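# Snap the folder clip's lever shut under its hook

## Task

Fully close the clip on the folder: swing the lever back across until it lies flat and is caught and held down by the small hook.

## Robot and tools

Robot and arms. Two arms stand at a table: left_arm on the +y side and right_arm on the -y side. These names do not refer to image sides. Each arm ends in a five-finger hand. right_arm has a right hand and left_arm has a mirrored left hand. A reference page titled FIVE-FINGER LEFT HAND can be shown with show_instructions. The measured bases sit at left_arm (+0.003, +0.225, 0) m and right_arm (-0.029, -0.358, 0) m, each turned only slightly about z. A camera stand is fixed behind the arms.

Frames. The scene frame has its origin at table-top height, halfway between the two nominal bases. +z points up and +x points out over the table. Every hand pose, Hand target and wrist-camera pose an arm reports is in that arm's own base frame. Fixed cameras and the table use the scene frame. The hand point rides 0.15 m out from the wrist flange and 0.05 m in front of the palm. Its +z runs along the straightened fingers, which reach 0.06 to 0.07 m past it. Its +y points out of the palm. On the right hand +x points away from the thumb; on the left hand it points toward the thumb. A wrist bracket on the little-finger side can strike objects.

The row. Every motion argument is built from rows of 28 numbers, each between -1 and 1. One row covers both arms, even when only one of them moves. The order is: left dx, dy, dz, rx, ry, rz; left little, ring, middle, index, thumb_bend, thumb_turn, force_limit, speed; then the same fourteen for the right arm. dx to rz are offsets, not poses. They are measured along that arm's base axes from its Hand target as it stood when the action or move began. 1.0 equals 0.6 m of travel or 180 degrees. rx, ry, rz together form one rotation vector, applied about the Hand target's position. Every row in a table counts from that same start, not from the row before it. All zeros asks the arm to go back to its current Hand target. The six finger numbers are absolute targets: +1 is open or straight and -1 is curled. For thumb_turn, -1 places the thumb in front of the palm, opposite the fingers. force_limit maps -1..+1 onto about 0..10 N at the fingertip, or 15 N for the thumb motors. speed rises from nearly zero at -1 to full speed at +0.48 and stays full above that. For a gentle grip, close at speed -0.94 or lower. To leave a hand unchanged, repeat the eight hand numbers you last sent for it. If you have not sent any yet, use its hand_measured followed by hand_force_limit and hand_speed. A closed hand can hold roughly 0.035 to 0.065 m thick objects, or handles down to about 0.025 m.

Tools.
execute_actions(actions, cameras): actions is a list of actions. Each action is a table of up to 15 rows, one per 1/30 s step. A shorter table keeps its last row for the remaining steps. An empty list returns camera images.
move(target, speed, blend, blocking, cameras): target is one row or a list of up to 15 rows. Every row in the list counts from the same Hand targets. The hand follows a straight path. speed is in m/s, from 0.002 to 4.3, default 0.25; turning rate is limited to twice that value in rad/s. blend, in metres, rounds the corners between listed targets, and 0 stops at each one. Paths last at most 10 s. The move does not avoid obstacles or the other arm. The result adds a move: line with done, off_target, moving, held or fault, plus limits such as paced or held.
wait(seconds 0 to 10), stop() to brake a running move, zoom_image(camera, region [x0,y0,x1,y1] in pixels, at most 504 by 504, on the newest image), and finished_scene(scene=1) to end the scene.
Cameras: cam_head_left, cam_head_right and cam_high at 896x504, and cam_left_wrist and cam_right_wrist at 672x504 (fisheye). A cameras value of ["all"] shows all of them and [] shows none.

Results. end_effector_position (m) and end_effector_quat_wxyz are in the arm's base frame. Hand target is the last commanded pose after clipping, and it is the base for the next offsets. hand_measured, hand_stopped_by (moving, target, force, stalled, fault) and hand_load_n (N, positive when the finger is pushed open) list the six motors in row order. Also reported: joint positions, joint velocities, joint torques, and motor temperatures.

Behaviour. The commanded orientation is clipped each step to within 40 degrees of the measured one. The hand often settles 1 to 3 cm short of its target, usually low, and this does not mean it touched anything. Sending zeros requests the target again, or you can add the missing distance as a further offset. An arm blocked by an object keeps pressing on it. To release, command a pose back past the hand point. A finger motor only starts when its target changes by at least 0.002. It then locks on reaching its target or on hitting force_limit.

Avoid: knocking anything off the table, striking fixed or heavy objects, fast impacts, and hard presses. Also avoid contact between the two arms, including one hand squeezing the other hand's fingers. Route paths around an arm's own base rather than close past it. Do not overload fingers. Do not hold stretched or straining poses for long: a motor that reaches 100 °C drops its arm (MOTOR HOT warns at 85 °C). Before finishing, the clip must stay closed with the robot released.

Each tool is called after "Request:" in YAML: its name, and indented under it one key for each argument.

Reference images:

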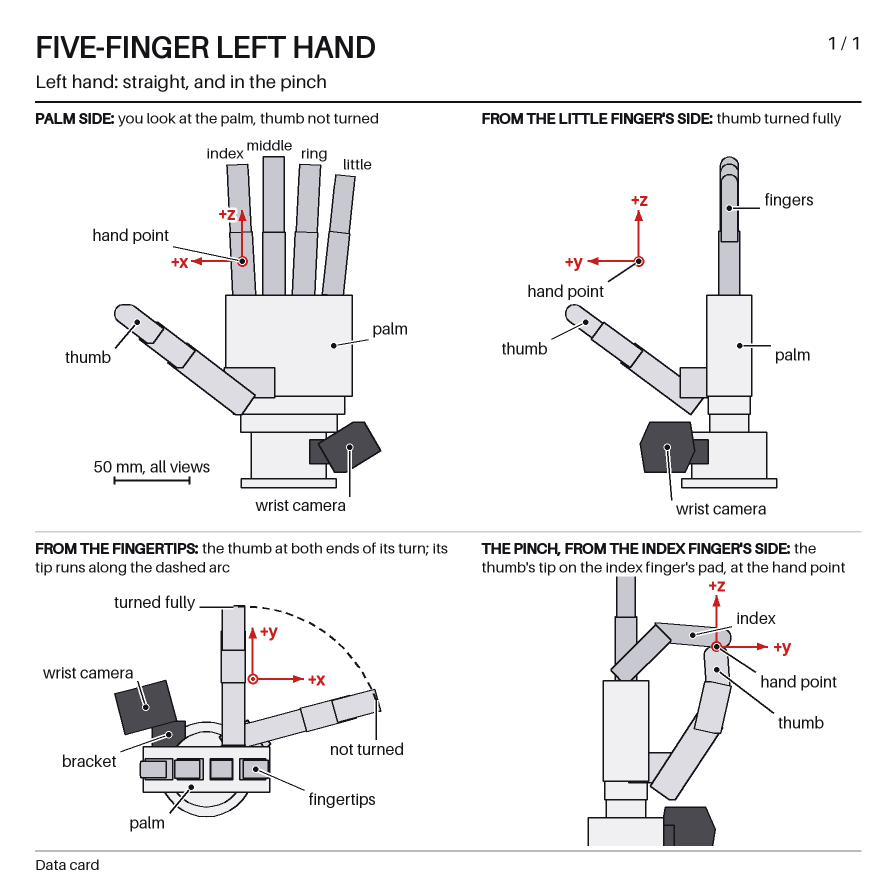

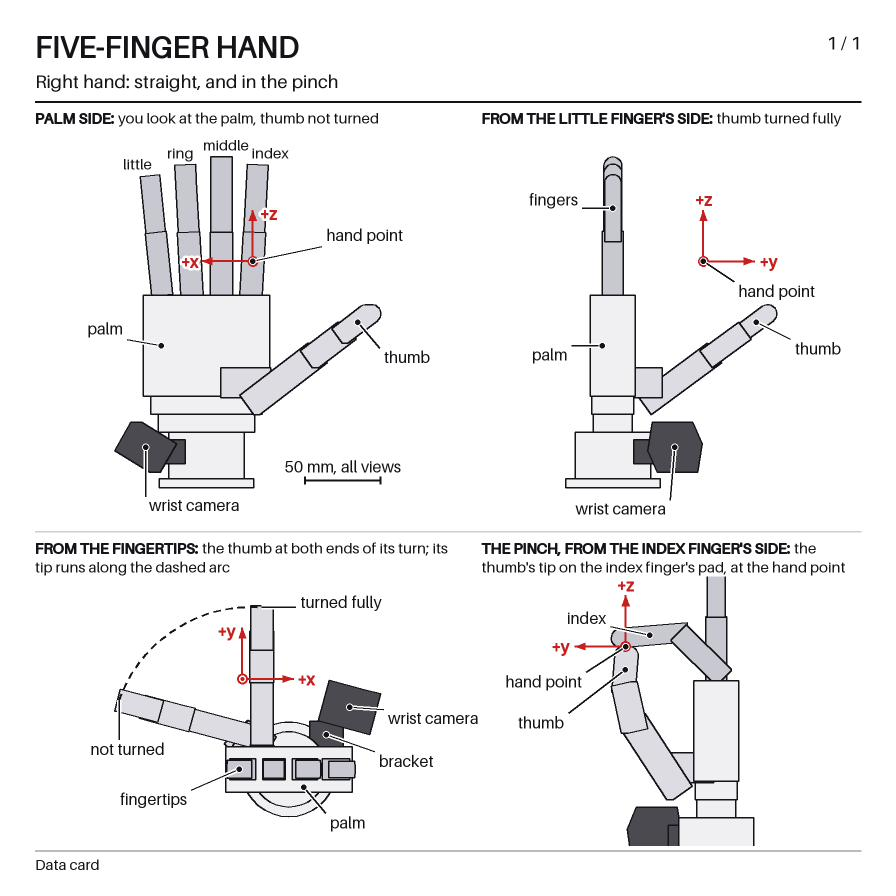

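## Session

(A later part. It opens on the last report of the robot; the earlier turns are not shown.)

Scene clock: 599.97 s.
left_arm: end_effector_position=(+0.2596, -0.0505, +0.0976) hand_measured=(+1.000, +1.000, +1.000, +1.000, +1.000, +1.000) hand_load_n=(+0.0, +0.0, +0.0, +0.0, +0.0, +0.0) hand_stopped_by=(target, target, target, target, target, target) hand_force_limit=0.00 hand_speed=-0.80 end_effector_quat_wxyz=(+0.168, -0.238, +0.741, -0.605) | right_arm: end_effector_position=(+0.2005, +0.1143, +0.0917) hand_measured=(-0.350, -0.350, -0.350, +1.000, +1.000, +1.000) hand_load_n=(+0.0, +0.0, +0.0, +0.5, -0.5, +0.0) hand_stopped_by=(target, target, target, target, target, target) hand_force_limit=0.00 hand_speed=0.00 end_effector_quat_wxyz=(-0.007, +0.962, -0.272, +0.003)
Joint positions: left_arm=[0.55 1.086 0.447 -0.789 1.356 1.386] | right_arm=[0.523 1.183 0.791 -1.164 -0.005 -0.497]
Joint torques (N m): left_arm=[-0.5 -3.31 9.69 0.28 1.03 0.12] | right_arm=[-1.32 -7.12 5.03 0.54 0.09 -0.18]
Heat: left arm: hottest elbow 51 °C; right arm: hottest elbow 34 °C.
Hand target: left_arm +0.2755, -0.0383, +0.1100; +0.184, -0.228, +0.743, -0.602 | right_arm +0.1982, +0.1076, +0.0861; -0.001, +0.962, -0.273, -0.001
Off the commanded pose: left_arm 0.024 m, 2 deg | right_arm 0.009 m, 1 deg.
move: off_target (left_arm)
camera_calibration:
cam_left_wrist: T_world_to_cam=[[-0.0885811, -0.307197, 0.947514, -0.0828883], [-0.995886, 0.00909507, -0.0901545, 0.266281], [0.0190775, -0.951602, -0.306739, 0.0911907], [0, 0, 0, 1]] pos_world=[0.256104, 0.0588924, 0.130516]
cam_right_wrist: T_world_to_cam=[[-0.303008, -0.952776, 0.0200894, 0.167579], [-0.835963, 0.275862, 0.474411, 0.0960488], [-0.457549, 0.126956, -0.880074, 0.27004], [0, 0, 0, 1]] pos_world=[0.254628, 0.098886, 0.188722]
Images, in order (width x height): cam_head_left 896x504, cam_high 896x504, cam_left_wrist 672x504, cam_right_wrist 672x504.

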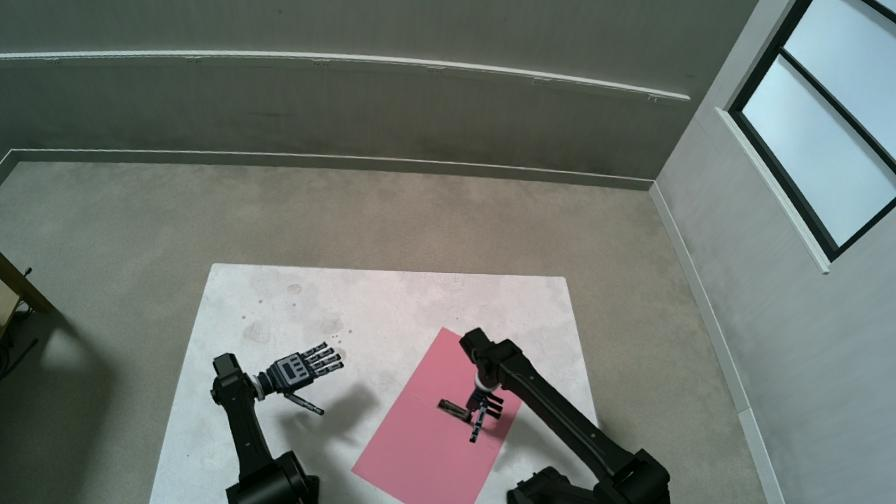

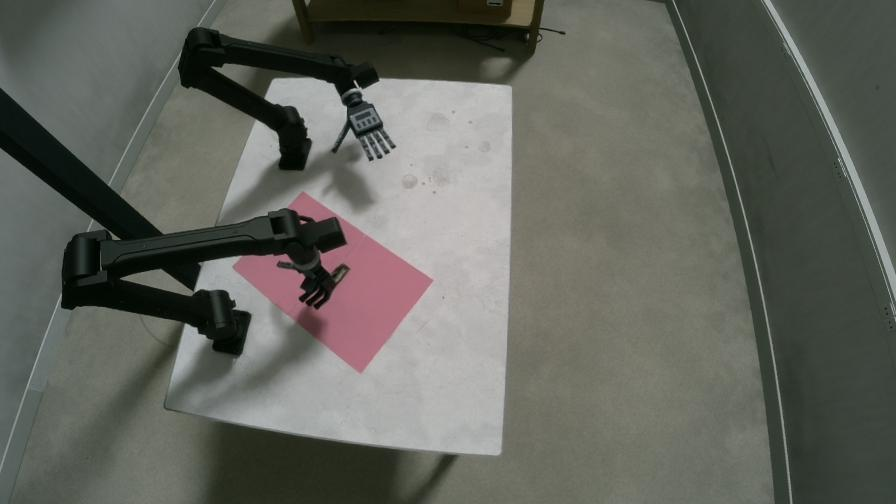

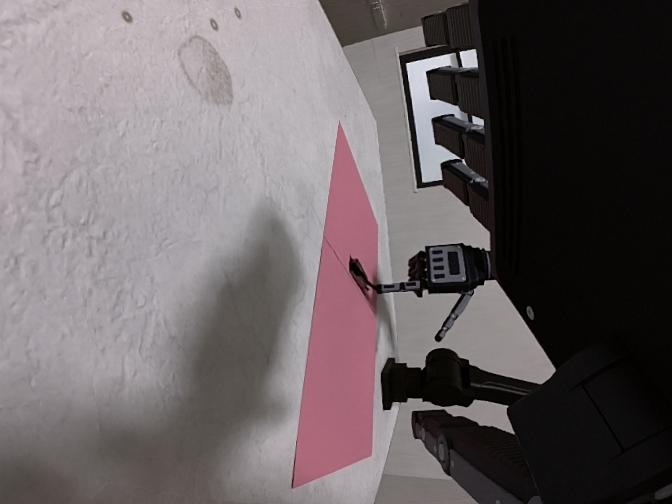

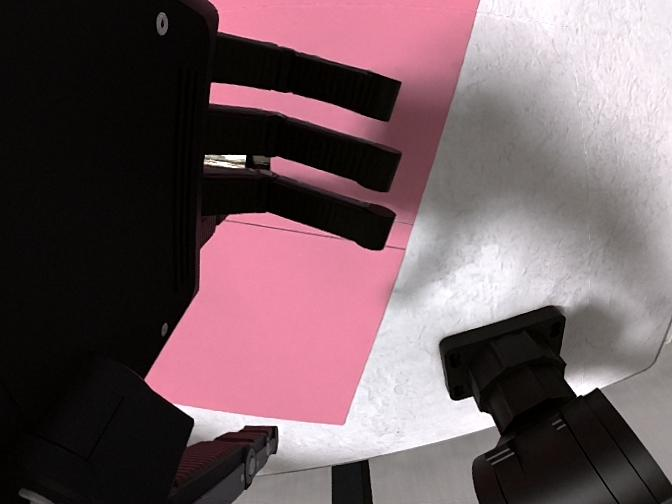

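Request:
move:
  target:
    - [0, 0, 0, 0, 0, 0, 1, 1, 1, 1, 1, 1, 0, -0.8, 0.004, 0.009, 0.045, 0, 0, 0, -0.35, -0.35, -0.35, 1, 1, 1, 0, 0]
    - [0, 0, 0, 0, 0, 0, 1, 1, 1, 1, 1, 1, 0, -0.8, -0.0055, -0.0095, 0.045, 0, 0, 0, -0.35, -0.35, -0.35, 1, 1, 1, 0, 0]
  speed: 0.05
  cameras: ["all"]

Request:
zoom_image:
  camera: "cam_left_wrist"
  region: [330, 230, 410, 310]

Request:
zoom_image:
  camera: "cam_head_left"
  region: [435, 390, 475, 430]

Request:
zoom_image:
  camera: "cam_high"
  region: [305, 250, 365, 310]

Scene clock: 610.40 s.
left_arm: end_effector_position=(+0.2596, -0.0505, +0.0976) hand_measured=(+1.000, +1.000, +1.000, +1.000, +1.000, +1.000) hand_load_n=(+0.0, -0.5, +0.0, +0.0, -0.5, +0.0) hand_stopped_by=(target, target, target, target, target, target) hand_force_limit=0.00 hand_speed=-0.80 end_effector_quat_wxyz=(+0.168, -0.238, +0.741, -0.605) | right_arm: end_effector_position=(+0.1937, +0.1060, +0.1110) hand_measured=(-0.350, -0.350, -0.350, +1.000, +1.000, +1.000) hand_load_n=(+0.0, +0.0, +0.0, +0.5, +0.0, +0.0) hand_stopped_by=(target, target, target, target, target, target) hand_force_limit=0.00 hand_speed=0.00 end_effector_quat_wxyz=(-0.004, +0.962, -0.272, +0.000)
Joint positions: left_arm=[0.55 1.086 0.447 -0.789 1.356 1.386] | right_arm=[0.509 1.14 0.811 -1.236 -0.006 -0.51]
Joint torques (N m): left_arm=[-0.26 -3.19 9.24 0.29 1.02 0.17] | right_arm=[-1.08 -6.77 6.5 -0.32 0.12 -0.16]
Heat: left arm: hottest elbow 51 °C; right arm: hottest elbow 33 °C.
Hand target: left_arm +0.2755, -0.0383, +0.1100; +0.184, -0.228, +0.743, -0.602 | right_arm +0.1949, +0.1019, +0.1131; -0.001, +0.962, -0.273, +0.000
Off the commanded pose: left_arm 0.024 m, 2 deg | right_arm 0.005 m, 0 deg.
move: off_target (left_arm)
camera_calibration:
cam_left_wrist: T_world_to_cam=[[-0.0885811, -0.307197, 0.947514, -0.0828883], [-0.995886, 0.00909507, -0.0901545, 0.266281], [0.0190775, -0.951602, -0.306739, 0.0911907], [0, 0, 0, 1]] pos_world=[0.256104, 0.0588924, 0.130516]
cam_right_wrist: T_world_to_cam=[[-0.303541, -0.952447, 0.0265854, 0.156593], [-0.831939, 0.278531, 0.479894, 0.0818479], [-0.464479, 0.12355, -0.876924, 0.286307], [0, 0, 0, 1]] pos_world=[0.248609, 0.0909765, 0.207628]

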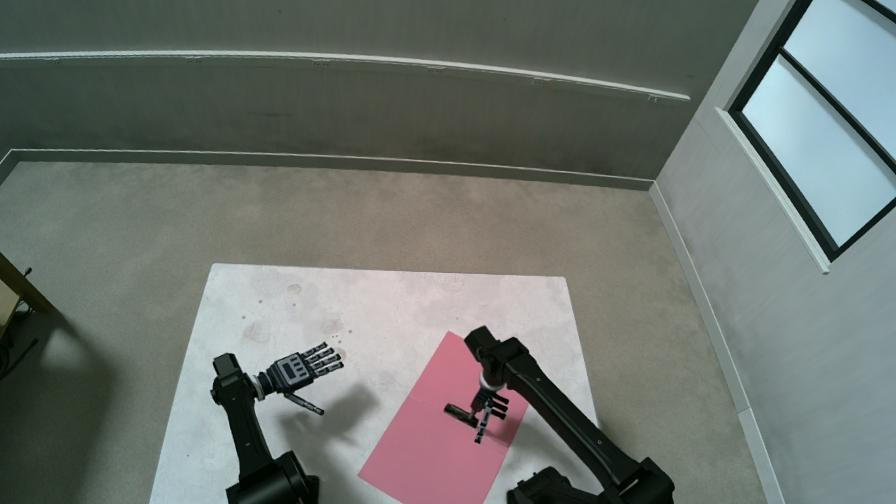

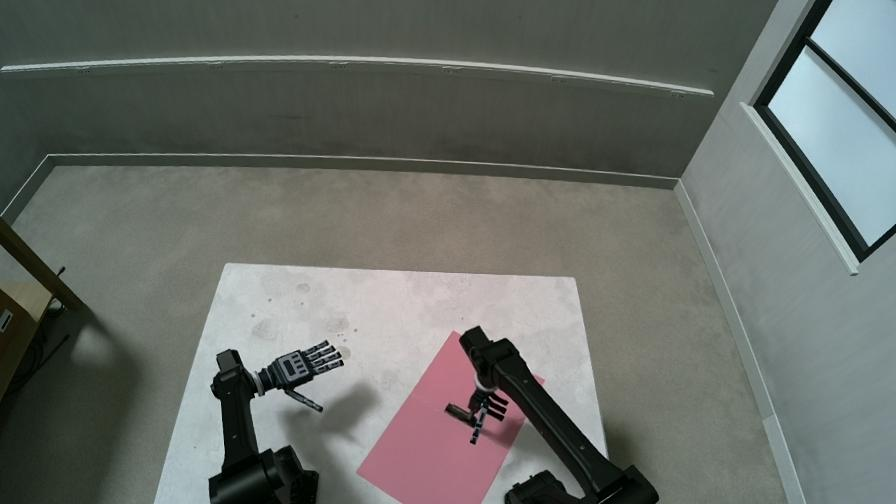

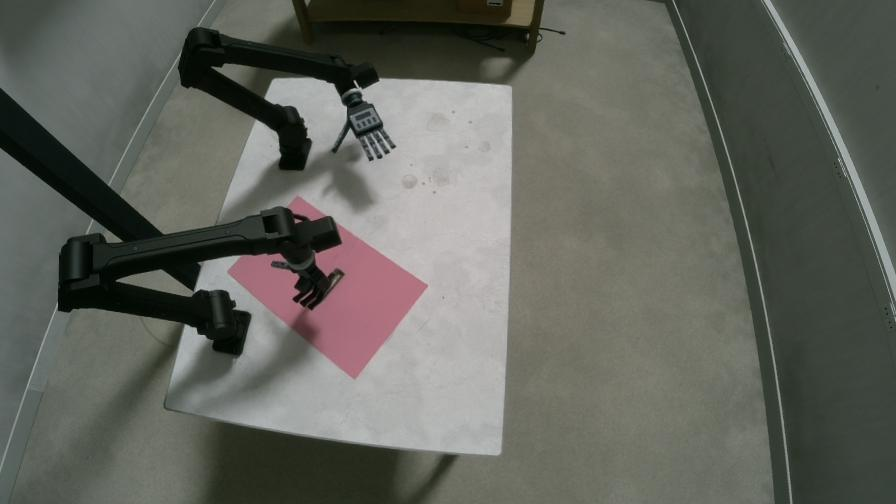

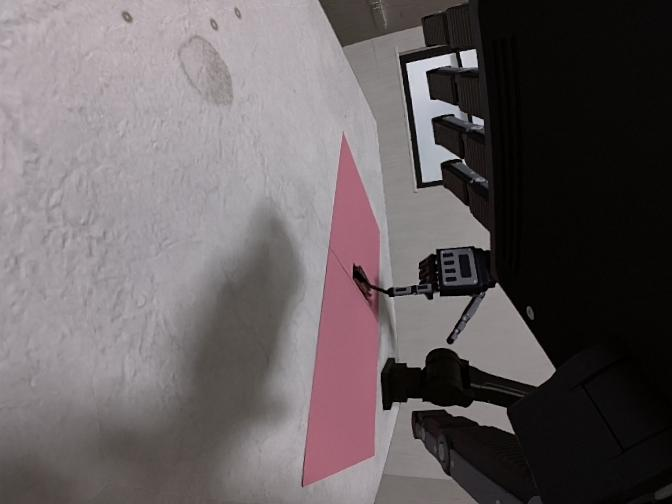

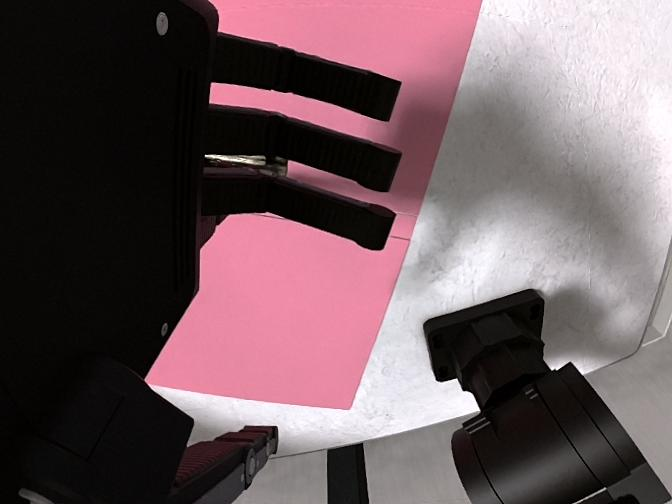

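Scaled by 6.300 from the camera's 672x504 image, which has a finer 960x720 frame.

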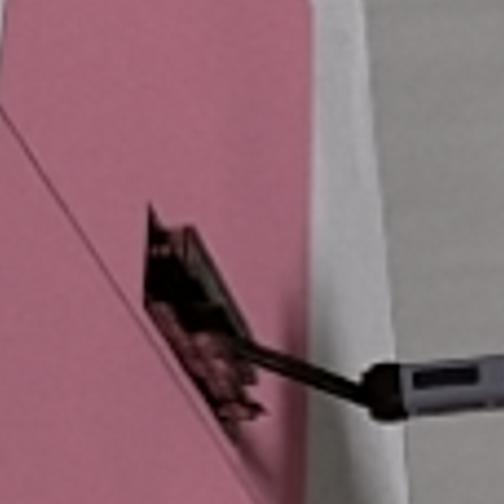

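Scaled by 12.600 from the camera's 896x504 image, which has a finer 1280x720 frame.

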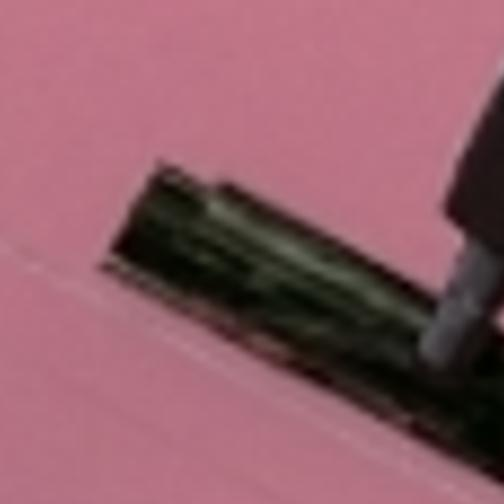

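Scaled by 8.400 from the camera's 896x504 image, which has a finer 1280x720 frame.

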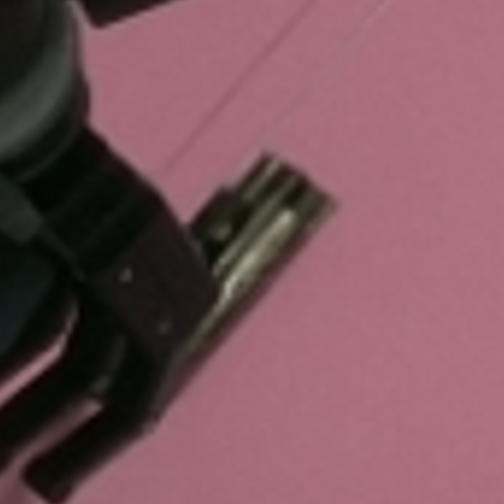

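Request:
move:
  target: [0, 0, 0, 0, 0, 0, 1, 1, 1, 1, 1, 1, 0, -0.8, 0.012, 0.022, 0.05, 0, 0, 0, -0.35, -0.35, -0.35, 1, 1, 1, 0, 0]
  speed: 0.06
  cameras: ["all"]

Request:
zoom_image:
  camera: "cam_left_wrist"
  region: [330, 230, 410, 310]

Request:
zoom_image:
  camera: "cam_head_left"
  region: [440, 395, 480, 435]

Request:
zoom_image:
  camera: "cam_high"
  region: [305, 250, 365, 310]

Scene clock: 642.97 s.
left_arm: end_effector_position=(+0.2596, -0.0505, +0.0976) hand_measured=(+1.000, +1.000, +1.000, +1.000, +1.000, +1.000) hand_load_n=(+0.0, +0.0, +0.0, +0.0, +0.0, -0.5) hand_stopped_by=(target, target, target, target, target, target) hand_force_limit=0.00 hand_speed=-0.80 end_effector_quat_wxyz=(+0.168, -0.238, +0.741, -0.605) | right_arm: end_effector_position=(+0.1916, +0.1064, +0.1321) hand_measured=(-0.350, -0.350, -0.350, +1.000, +1.000, +1.000) hand_load_n=(+0.0, +0.0, +0.0, +0.0, -0.5, +0.0) hand_stopped_by=(target, target, target, target, target, target) hand_force_limit=0.00 hand_speed=0.00 end_effector_quat_wxyz=(+0.006, +0.962, -0.273, -0.010)
Joint positions: left_arm=[0.55 1.086 0.447 -0.789 1.356 1.386] | right_arm=[0.513 1.14 0.863 -1.317 -0.006 -0.504]
Joint torques (N m): left_arm=[0.67 -2.2 9.44 -0.01 0.99 0.16] | right_arm=[0.21 -5.77 9.22 0.02 0.09 0.03]
Heat: left arm: hottest elbow 52 °C; right arm: hottest elbow 35 °C.
Hand target: left_arm +0.2755, -0.0383, +0.1100; +0.184, -0.228, +0.743, -0.602 | right_arm +0.2020, +0.1152, +0.1432; -0.001, +0.962, -0.272, +0.000
Off the commanded pose: left_arm 0.024 m, 2 deg | right_arm 0.018 m, 1 deg.
move: off_target (left_arm, right_arm)
camera_calibration:
cam_left_wrist: T_world_to_cam=[[-0.0885811, -0.307197, 0.947514, -0.0828883], [-0.995886, 0.00909507, -0.0901545, 0.266281], [0.0190775, -0.951602, -0.306739, 0.0911907], [0, 0, 0, 1]] pos_world=[0.256104, 0.0588924, 0.130516]
cam_right_wrist: T_world_to_cam=[[-0.304799, -0.95123, 0.0475387, 0.153064], [-0.819096, 0.287275, 0.496542, 0.0642588], [-0.485982, 0.112407, -0.86671, 0.307753], [0, 0, 0, 1]] pos_world=[0.24885, 0.0925455, 0.227549]

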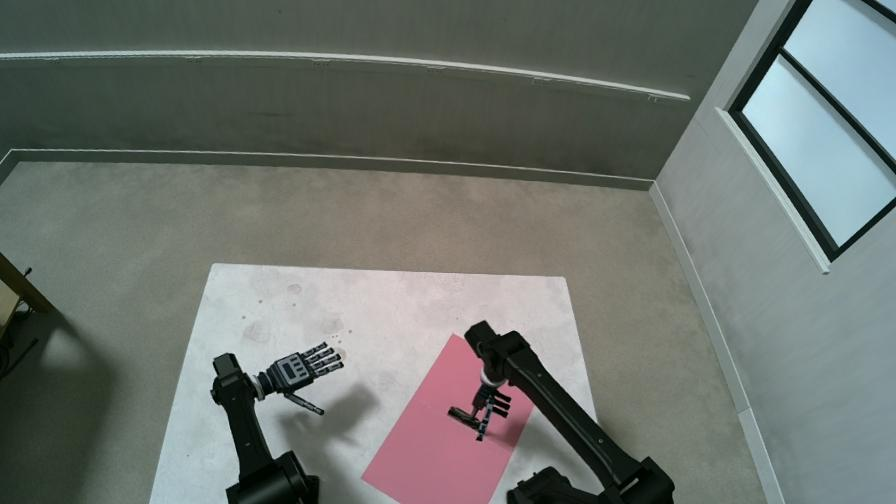

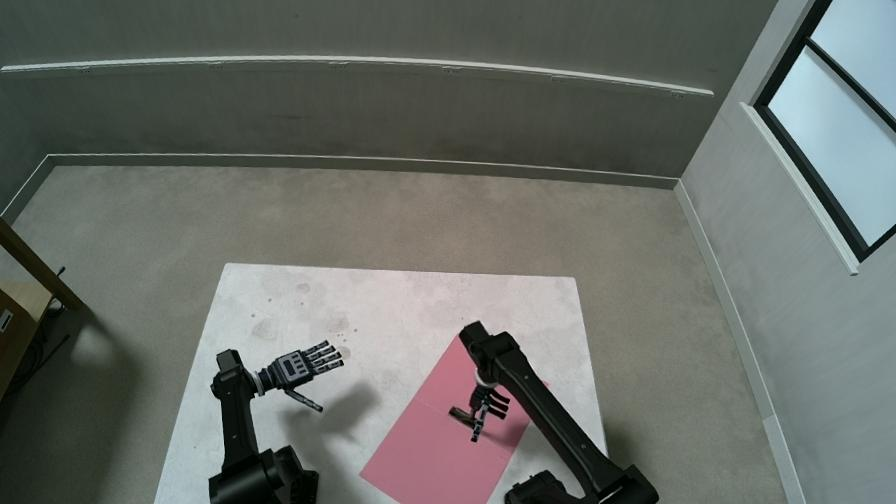

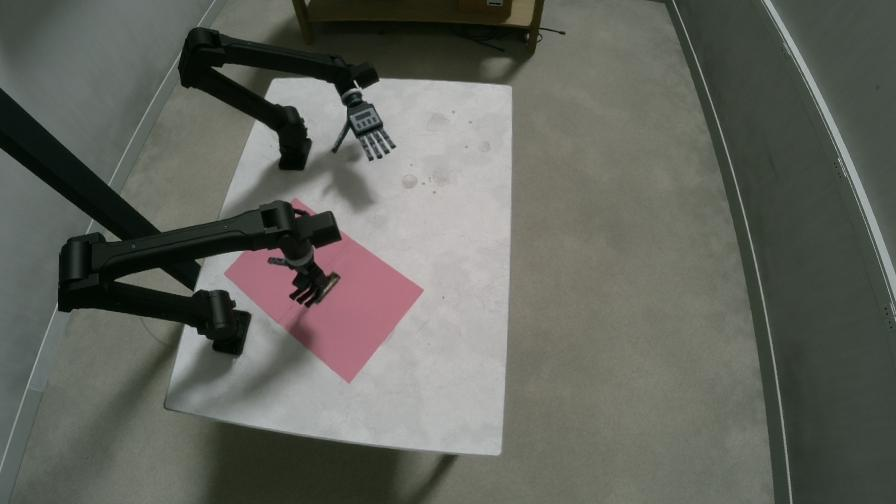

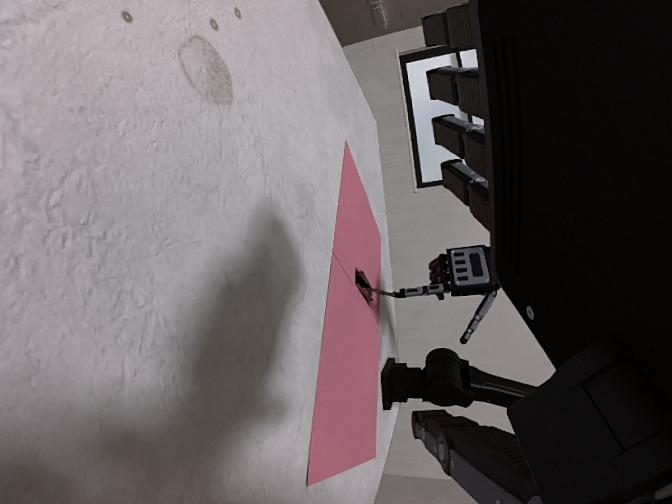

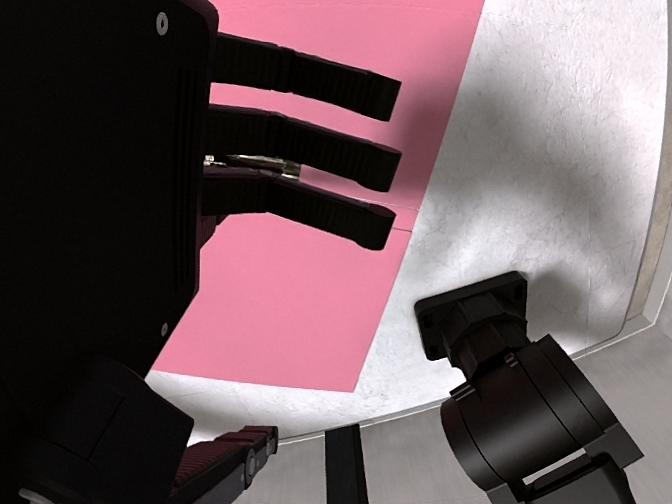

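Scaled by 6.300 from the camera's 672x504 image, which has a finer 960x720 frame.

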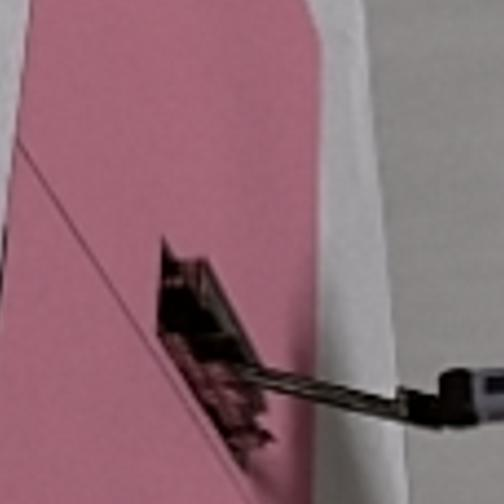

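Scaled by 12.600 from the camera's 896x504 image, which has a finer 1280x720 frame.

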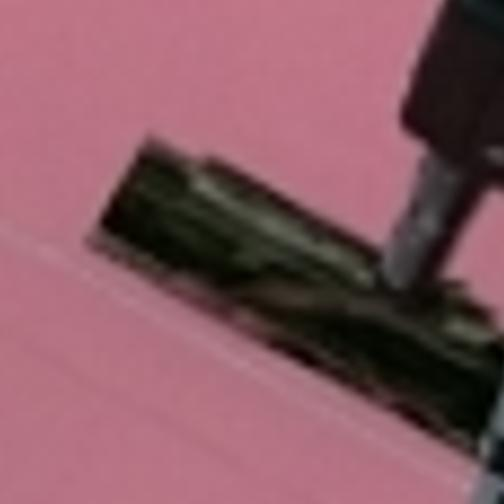

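Scaled by 8.400 from the camera's 896x504 image, which has a finer 1280x720 frame.

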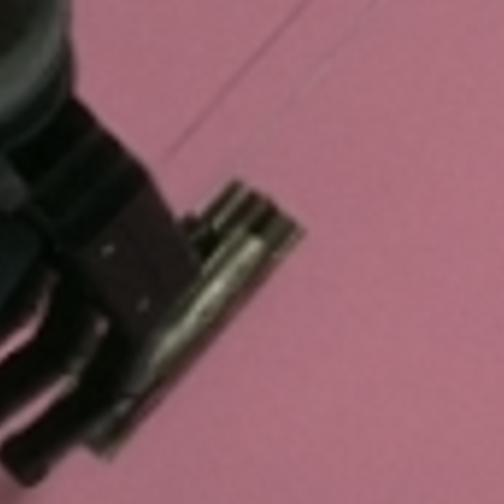

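Request:
move:
  target: [0, 0, 0, 0, 0, 0, 1, 1, 1, 1, 1, 1, 0, -0.8, 0.0075, 0.0035, 0.02, 0, 0, 0, -0.35, -0.35, -0.35, 1, 1, 1, 0, 0]
  speed: 0.06
  cameras: ["cam_left_wrist", "cam_head_left", "cam_high", "cam_right_wrist"]

Request:
zoom_image:
  camera: "cam_left_wrist"
  region: [340, 240, 420, 320]

Request:
zoom_image:
  camera: "cam_head_left"
  region: [440, 395, 480, 435]

Request:
zoom_image:
  camera: "cam_right_wrist"
  region: [190, 130, 410, 270]

Scene clock: 657.27 s.
left_arm: end_effector_position=(+0.2596, -0.0505, +0.0976) hand_measured=(+1.000, +1.000, +1.000, +1.000, +1.000, +1.000) hand_load_n=(+0.0, -0.5, +0.0, +0.0, +0.0, +0.0) hand_stopped_by=(target, target, target, target, target, target) hand_force_limit=0.00 hand_speed=-0.80 end_effector_quat_wxyz=(+0.168, -0.238, +0.741, -0.605) | right_arm: end_effector_position=(+0.1961, +0.1089, +0.1439) hand_measured=(-0.350, -0.350, -0.350, +1.000, +1.000, +1.000) hand_load_n=(+0.0, +0.0, +0.0, +0.0, +0.0, +0.0) hand_stopped_by=(target, target, target, target, target, target) hand_force_limit=0.00 hand_speed=0.00 end_effector_quat_wxyz=(+0.006, +0.962, -0.273, -0.010)
Joint positions: left_arm=[0.55 1.086 0.447 -0.789 1.356 1.386] | right_arm=[0.513 1.146 0.9 -1.348 -0.005 -0.503]
Joint torques (N m): left_arm=[0.5 -2.73 9.37 -0.23 0.96 0.08] | right_arm=[0.21 -5.89 9.29 -0.12 0.1 0.1]
Heat: left arm: hottest elbow 52 °C; right arm: hottest elbow 37 °C.
Hand target: left_arm +0.2755, -0.0383, +0.1100; +0.184, -0.228, +0.743, -0.602 | right_arm +0.2066, +0.1173, +0.1551; -0.001, +0.962, -0.272, +0.000
Off the commanded pose: left_arm 0.024 m, 2 deg | right_arm 0.018 m, 1 deg.
move: off_target (left_arm, right_arm)
camera_calibration:
cam_left_wrist: T_world_to_cam=[[-0.0885811, -0.307197, 0.947514, -0.0828883], [-0.995886, 0.00909507, -0.0901545, 0.266281], [0.0190775, -0.951602, -0.306739, 0.0911907], [0, 0, 0, 1]] pos_world=[0.256104, 0.0588924, 0.130516]
cam_right_wrist: T_world_to_cam=[[-0.305181, -0.951093, 0.0478067, 0.156242], [-0.819066, 0.287764, 0.496309, 0.0612881], [-0.485794, 0.112308, -0.866829, 0.319827], [0, 0, 0, 1]] pos_world=[0.253251, 0.0950452, 0.239348]
Images, in order (width x height): cam_head_left 896x504, cam_high 896x504, cam_left_wrist 672x504, cam_right_wrist 672x504.

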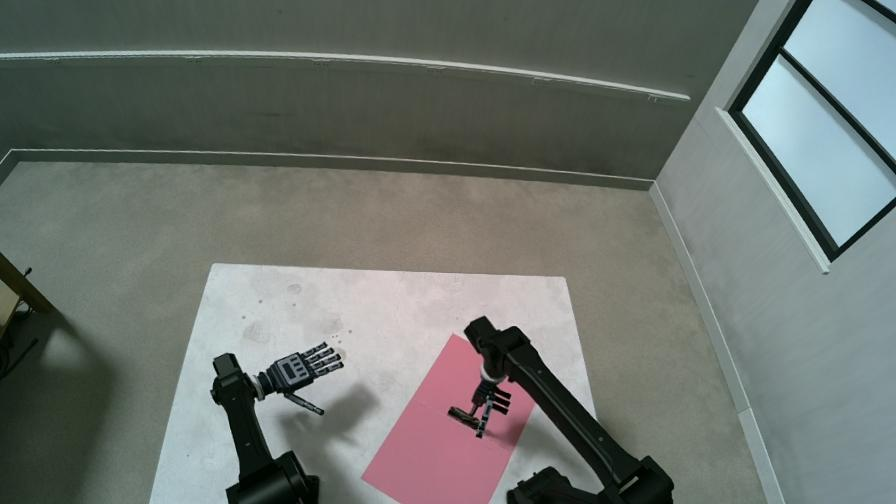

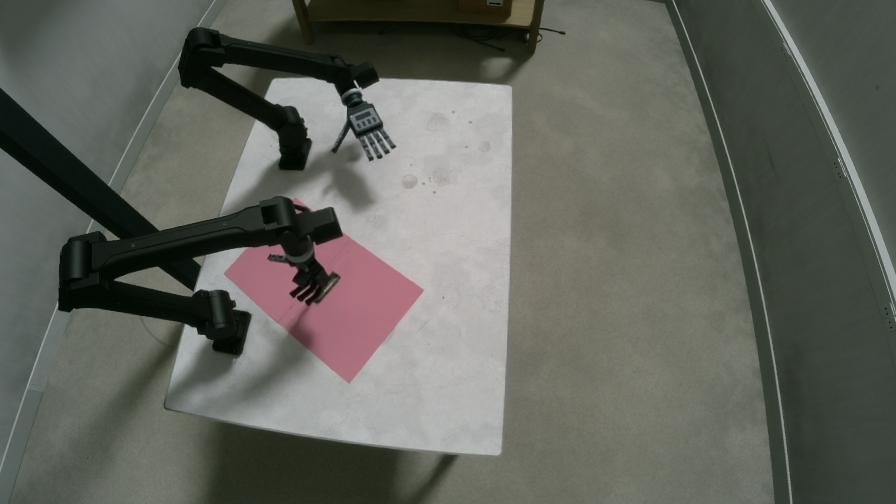

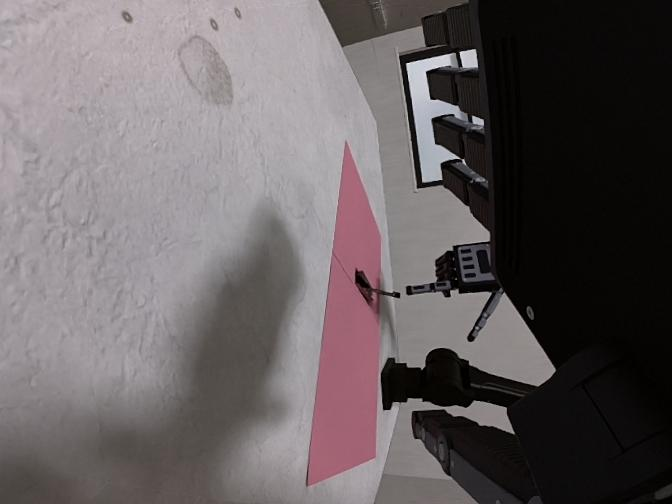

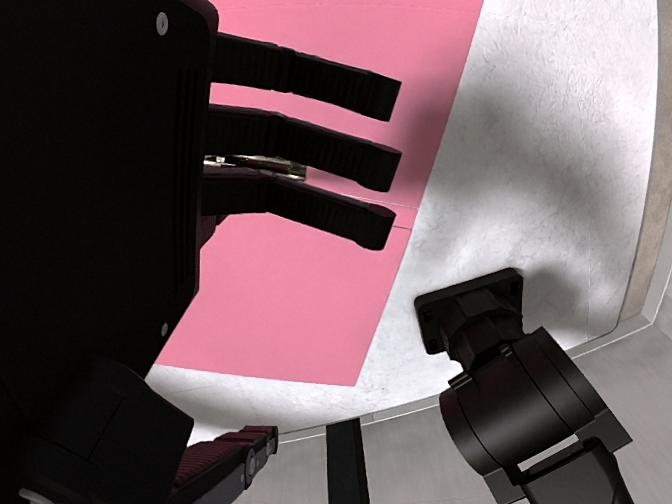

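Scaled by 6.300 from the camera's 672x504 image, which has a finer 960x720 frame.

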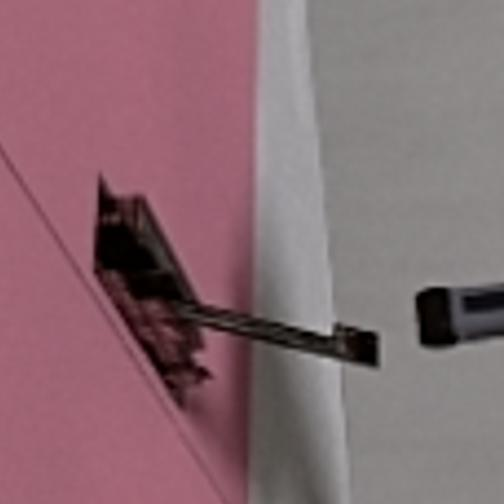

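Scaled by 12.600 from the camera's 896x504 image, which has a finer 1280x720 frame.

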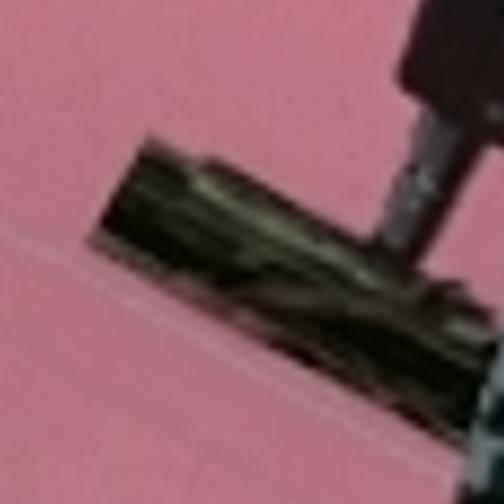

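Scaled by 2.291 from the camera's 672x504 image, which has a finer 960x720 frame.

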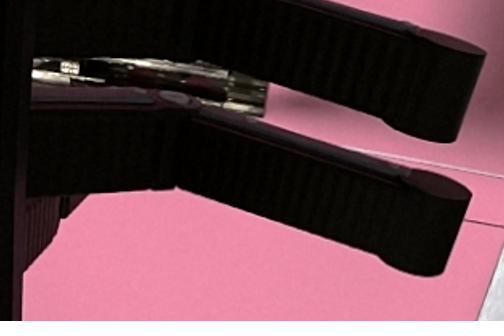

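Request:
move:
  target: [0, 0, 0, 0, 0, 0, 1, 1, 1, 1, 1, 1, 0, -0.8, -0.0227, -0.0292, -0.0465, 0, 0, 0, -0.35, -0.35, -0.35, 1, 1, 1, 0, 0]
  speed: 0.04
  cameras: ["cam_left_wrist", "cam_head_left"]

Request:
zoom_image:
  camera: "cam_left_wrist"
  region: [340, 240, 420, 320]

Request:
zoom_image:
  camera: "cam_head_left"
  region: [440, 395, 480, 435]

Scene clock: 670.57 s.
left_arm: end_effector_position=(+0.2596, -0.0505, +0.0976) hand_measured=(+1.000, +1.000, +1.000, +1.000, +1.000, +1.000) hand_load_n=(+0.0, +0.0, +0.0, +0.0, +0.0, +0.0) hand_stopped_by=(target, target, target, target, target, target) hand_force_limit=0.00 hand_speed=-0.80 end_effector_quat_wxyz=(+0.168, -0.238, +0.741, -0.605) | right_arm: end_effector_position=(+0.1901, +0.1021, +0.1270) hand_measured=(-0.350, -0.350, -0.350, +1.000, +1.000, +1.000) hand_load_n=(+0.0, +0.0, +0.0, +0.0, +0.0, +0.0) hand_stopped_by=(target, target, target, target, target, target) hand_force_limit=0.00 hand_speed=0.00 end_effector_quat_wxyz=(+0.003, +0.962, -0.272, -0.006)
Joint positions: left_arm=[0.55 1.086 0.447 -0.789 1.356 1.386] | right_arm=[0.504 1.127 0.842 -1.299 -0.005 -0.516]
Joint torques (N m): left_arm=[-0.21 -2.26 9.5 0.12 0.98 0.14] | right_arm=[-0.21 -7.12 6.09 0.51 0.12 -0.13]
Heat: left arm: hottest elbow 52 °C; right arm: hottest elbow 37 °C.
Hand target: left_arm +0.2755, -0.0383, +0.1100; +0.184, -0.228, +0.743, -0.602 | right_arm +0.1930, +0.0997, +0.1272; -0.001, +0.962, -0.273, +0.000
Off the commanded pose: left_arm 0.024 m, 2 deg | right_arm 0.004 m, 1 deg.
move: off_target (left_arm)
camera_calibration:
cam_left_wrist: T_world_to_cam=[[-0.0885811, -0.307197, 0.947514, -0.0828883], [-0.995886, 0.00909507, -0.0901545, 0.266281], [0.0190775, -0.951602, -0.306739, 0.0911907], [0, 0, 0, 1]] pos_world=[0.256104, 0.0588924, 0.130516]
Images, in order (width x height): cam_head_left 896x504, cam_left_wrist 672x504.

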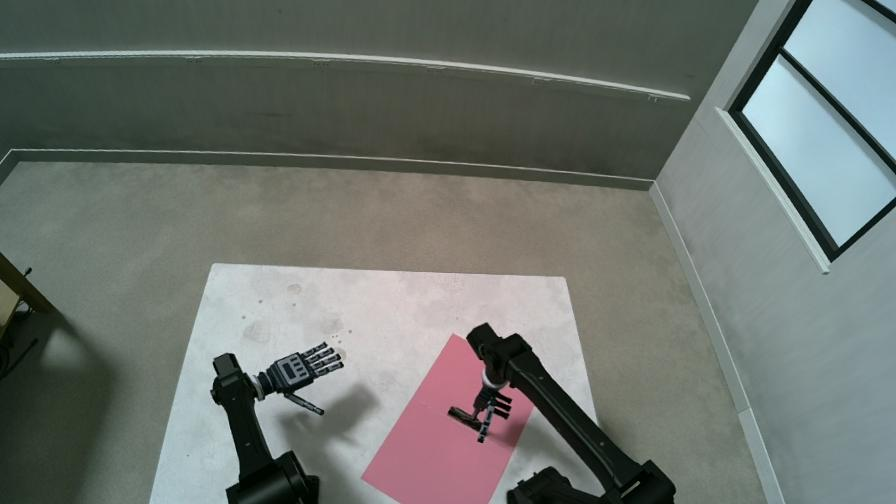

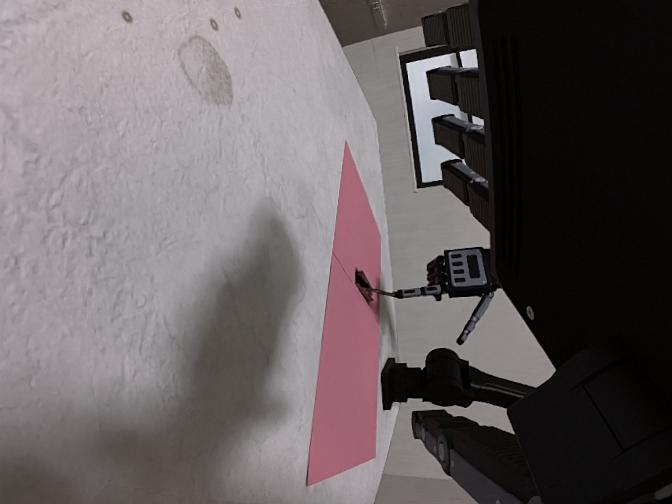

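Scaled by 6.300 from the camera's 672x504 image, which has a finer 960x720 frame.

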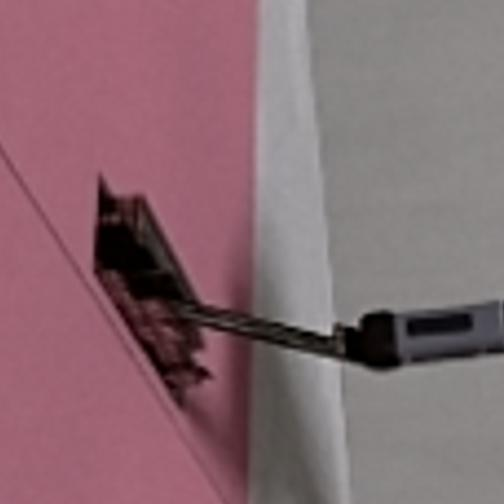

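Scaled by 12.600 from the camera's 896x504 image, which has a finer 1280x720 frame.

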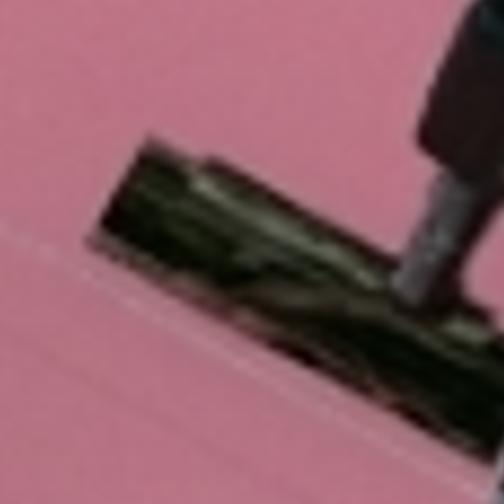

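Request:
move:
  target:
    - [0, 0, 0, 0, 0, 0, 1, 1, 1, 1, 1, 1, 0, -0.8, -0.0037, -0.0102, -0.0208, 0, 0, 0, -0.35, -0.35, -0.35, 1, 1, 1, 0, 0]
    - [0, 0, 0, 0, 0, 0, 1, 1, 1, 1, 1, 1, 0, -0.8, -0.0117, -0.025, -0.0458, 0, 0, 0, -0.35, -0.35, -0.35, 1, 1, 1, 0, 0]
  speed: 0.03
  blend: [0.003, 0]
  cameras: ["cam_left_wrist", "cam_head_left"]

Request:
zoom_image:
  camera: "cam_left_wrist"
  region: [340, 240, 420, 320]

Request:
zoom_image:
  camera: "cam_head_left"
  region: [440, 395, 480, 435]

Scene clock: 679.63 s.
left_arm: end_effector_position=(+0.2596, -0.0505, +0.0976) hand_measured=(+1.000, +1.000, +1.000, +1.000, +1.000, +1.000) hand_load_n=(+0.0, +0.0, +0.0, +0.0, -0.5, +0.0) hand_stopped_by=(target, target, target, target, target, target) hand_force_limit=0.00 hand_speed=-0.80 end_effector_quat_wxyz=(+0.168, -0.238, +0.741, -0.605) | right_arm: end_effector_position=(+0.1856, +0.0894, +0.1034) hand_measured=(-0.350, -0.350, -0.350, +1.000, +1.000, +1.000) hand_load_n=(+0.0, +0.0, +0.0, +0.0, +0.0, +0.0) hand_stopped_by=(target, target, target, target, target, target) hand_force_limit=0.00 hand_speed=0.00 end_effector_quat_wxyz=(-0.002, +0.963, -0.271, -0.001)
Joint positions: left_arm=[0.55 1.086 0.447 -0.789 1.356 1.386] | right_arm=[0.471 1.107 0.765 -1.228 -0.005 -0.55]
Joint torques (N m): left_arm=[0.26 -2.61 9.55 0.01 1.05 0.12] | right_arm=[-0.91 -5.89 5.48 0.66 0.07 -0.13]
Heat: left arm: hottest elbow 52 °C; right arm: hottest elbow 36 °C.
Hand target: left_arm +0.2755, -0.0383, +0.1100; +0.184, -0.228, +0.743, -0.602 | right_arm +0.1859, +0.0848, +0.0998; -0.001, +0.962, -0.272, +0.000
Off the commanded pose: left_arm 0.024 m, 2 deg | right_arm 0.006 m, 0 deg.
move: off_target (left_arm)
camera_calibration:
cam_left_wrist: T_world_to_cam=[[-0.0885811, -0.307197, 0.947514, -0.0828883], [-0.995886, 0.00909507, -0.0901545, 0.266281], [0.0190775, -0.951602, -0.306739, 0.0911907], [0, 0, 0, 1]] pos_world=[0.256104, 0.0588924, 0.130516]
Images, in order (width x height): cam_head_left 896x504, cam_left_wrist 672x504.

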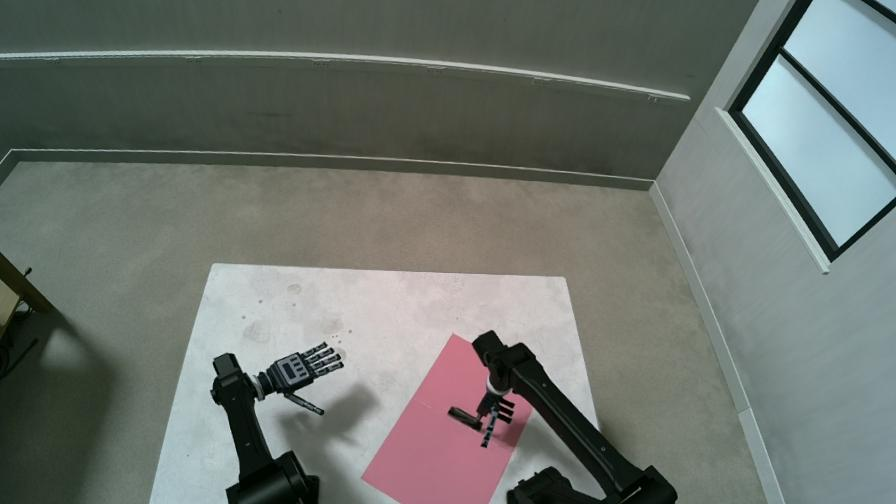

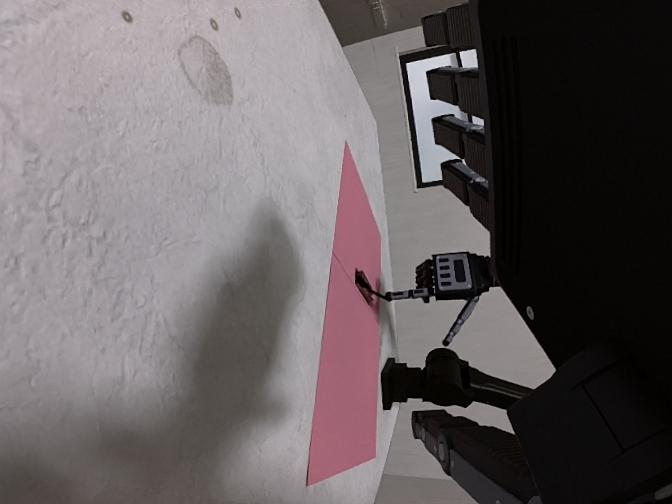

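Scaled by 6.300 from the camera's 672x504 image, which has a finer 960x720 frame.

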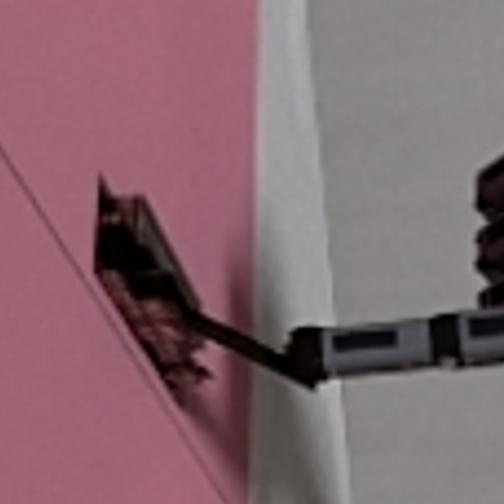

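Scaled by 12.600 from the camera's 896x504 image, which has a finer 1280x720 frame.

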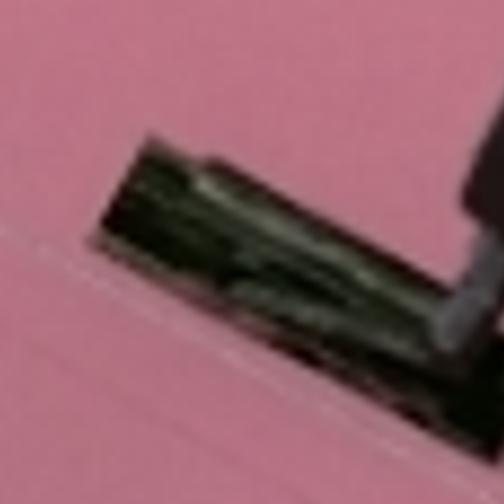

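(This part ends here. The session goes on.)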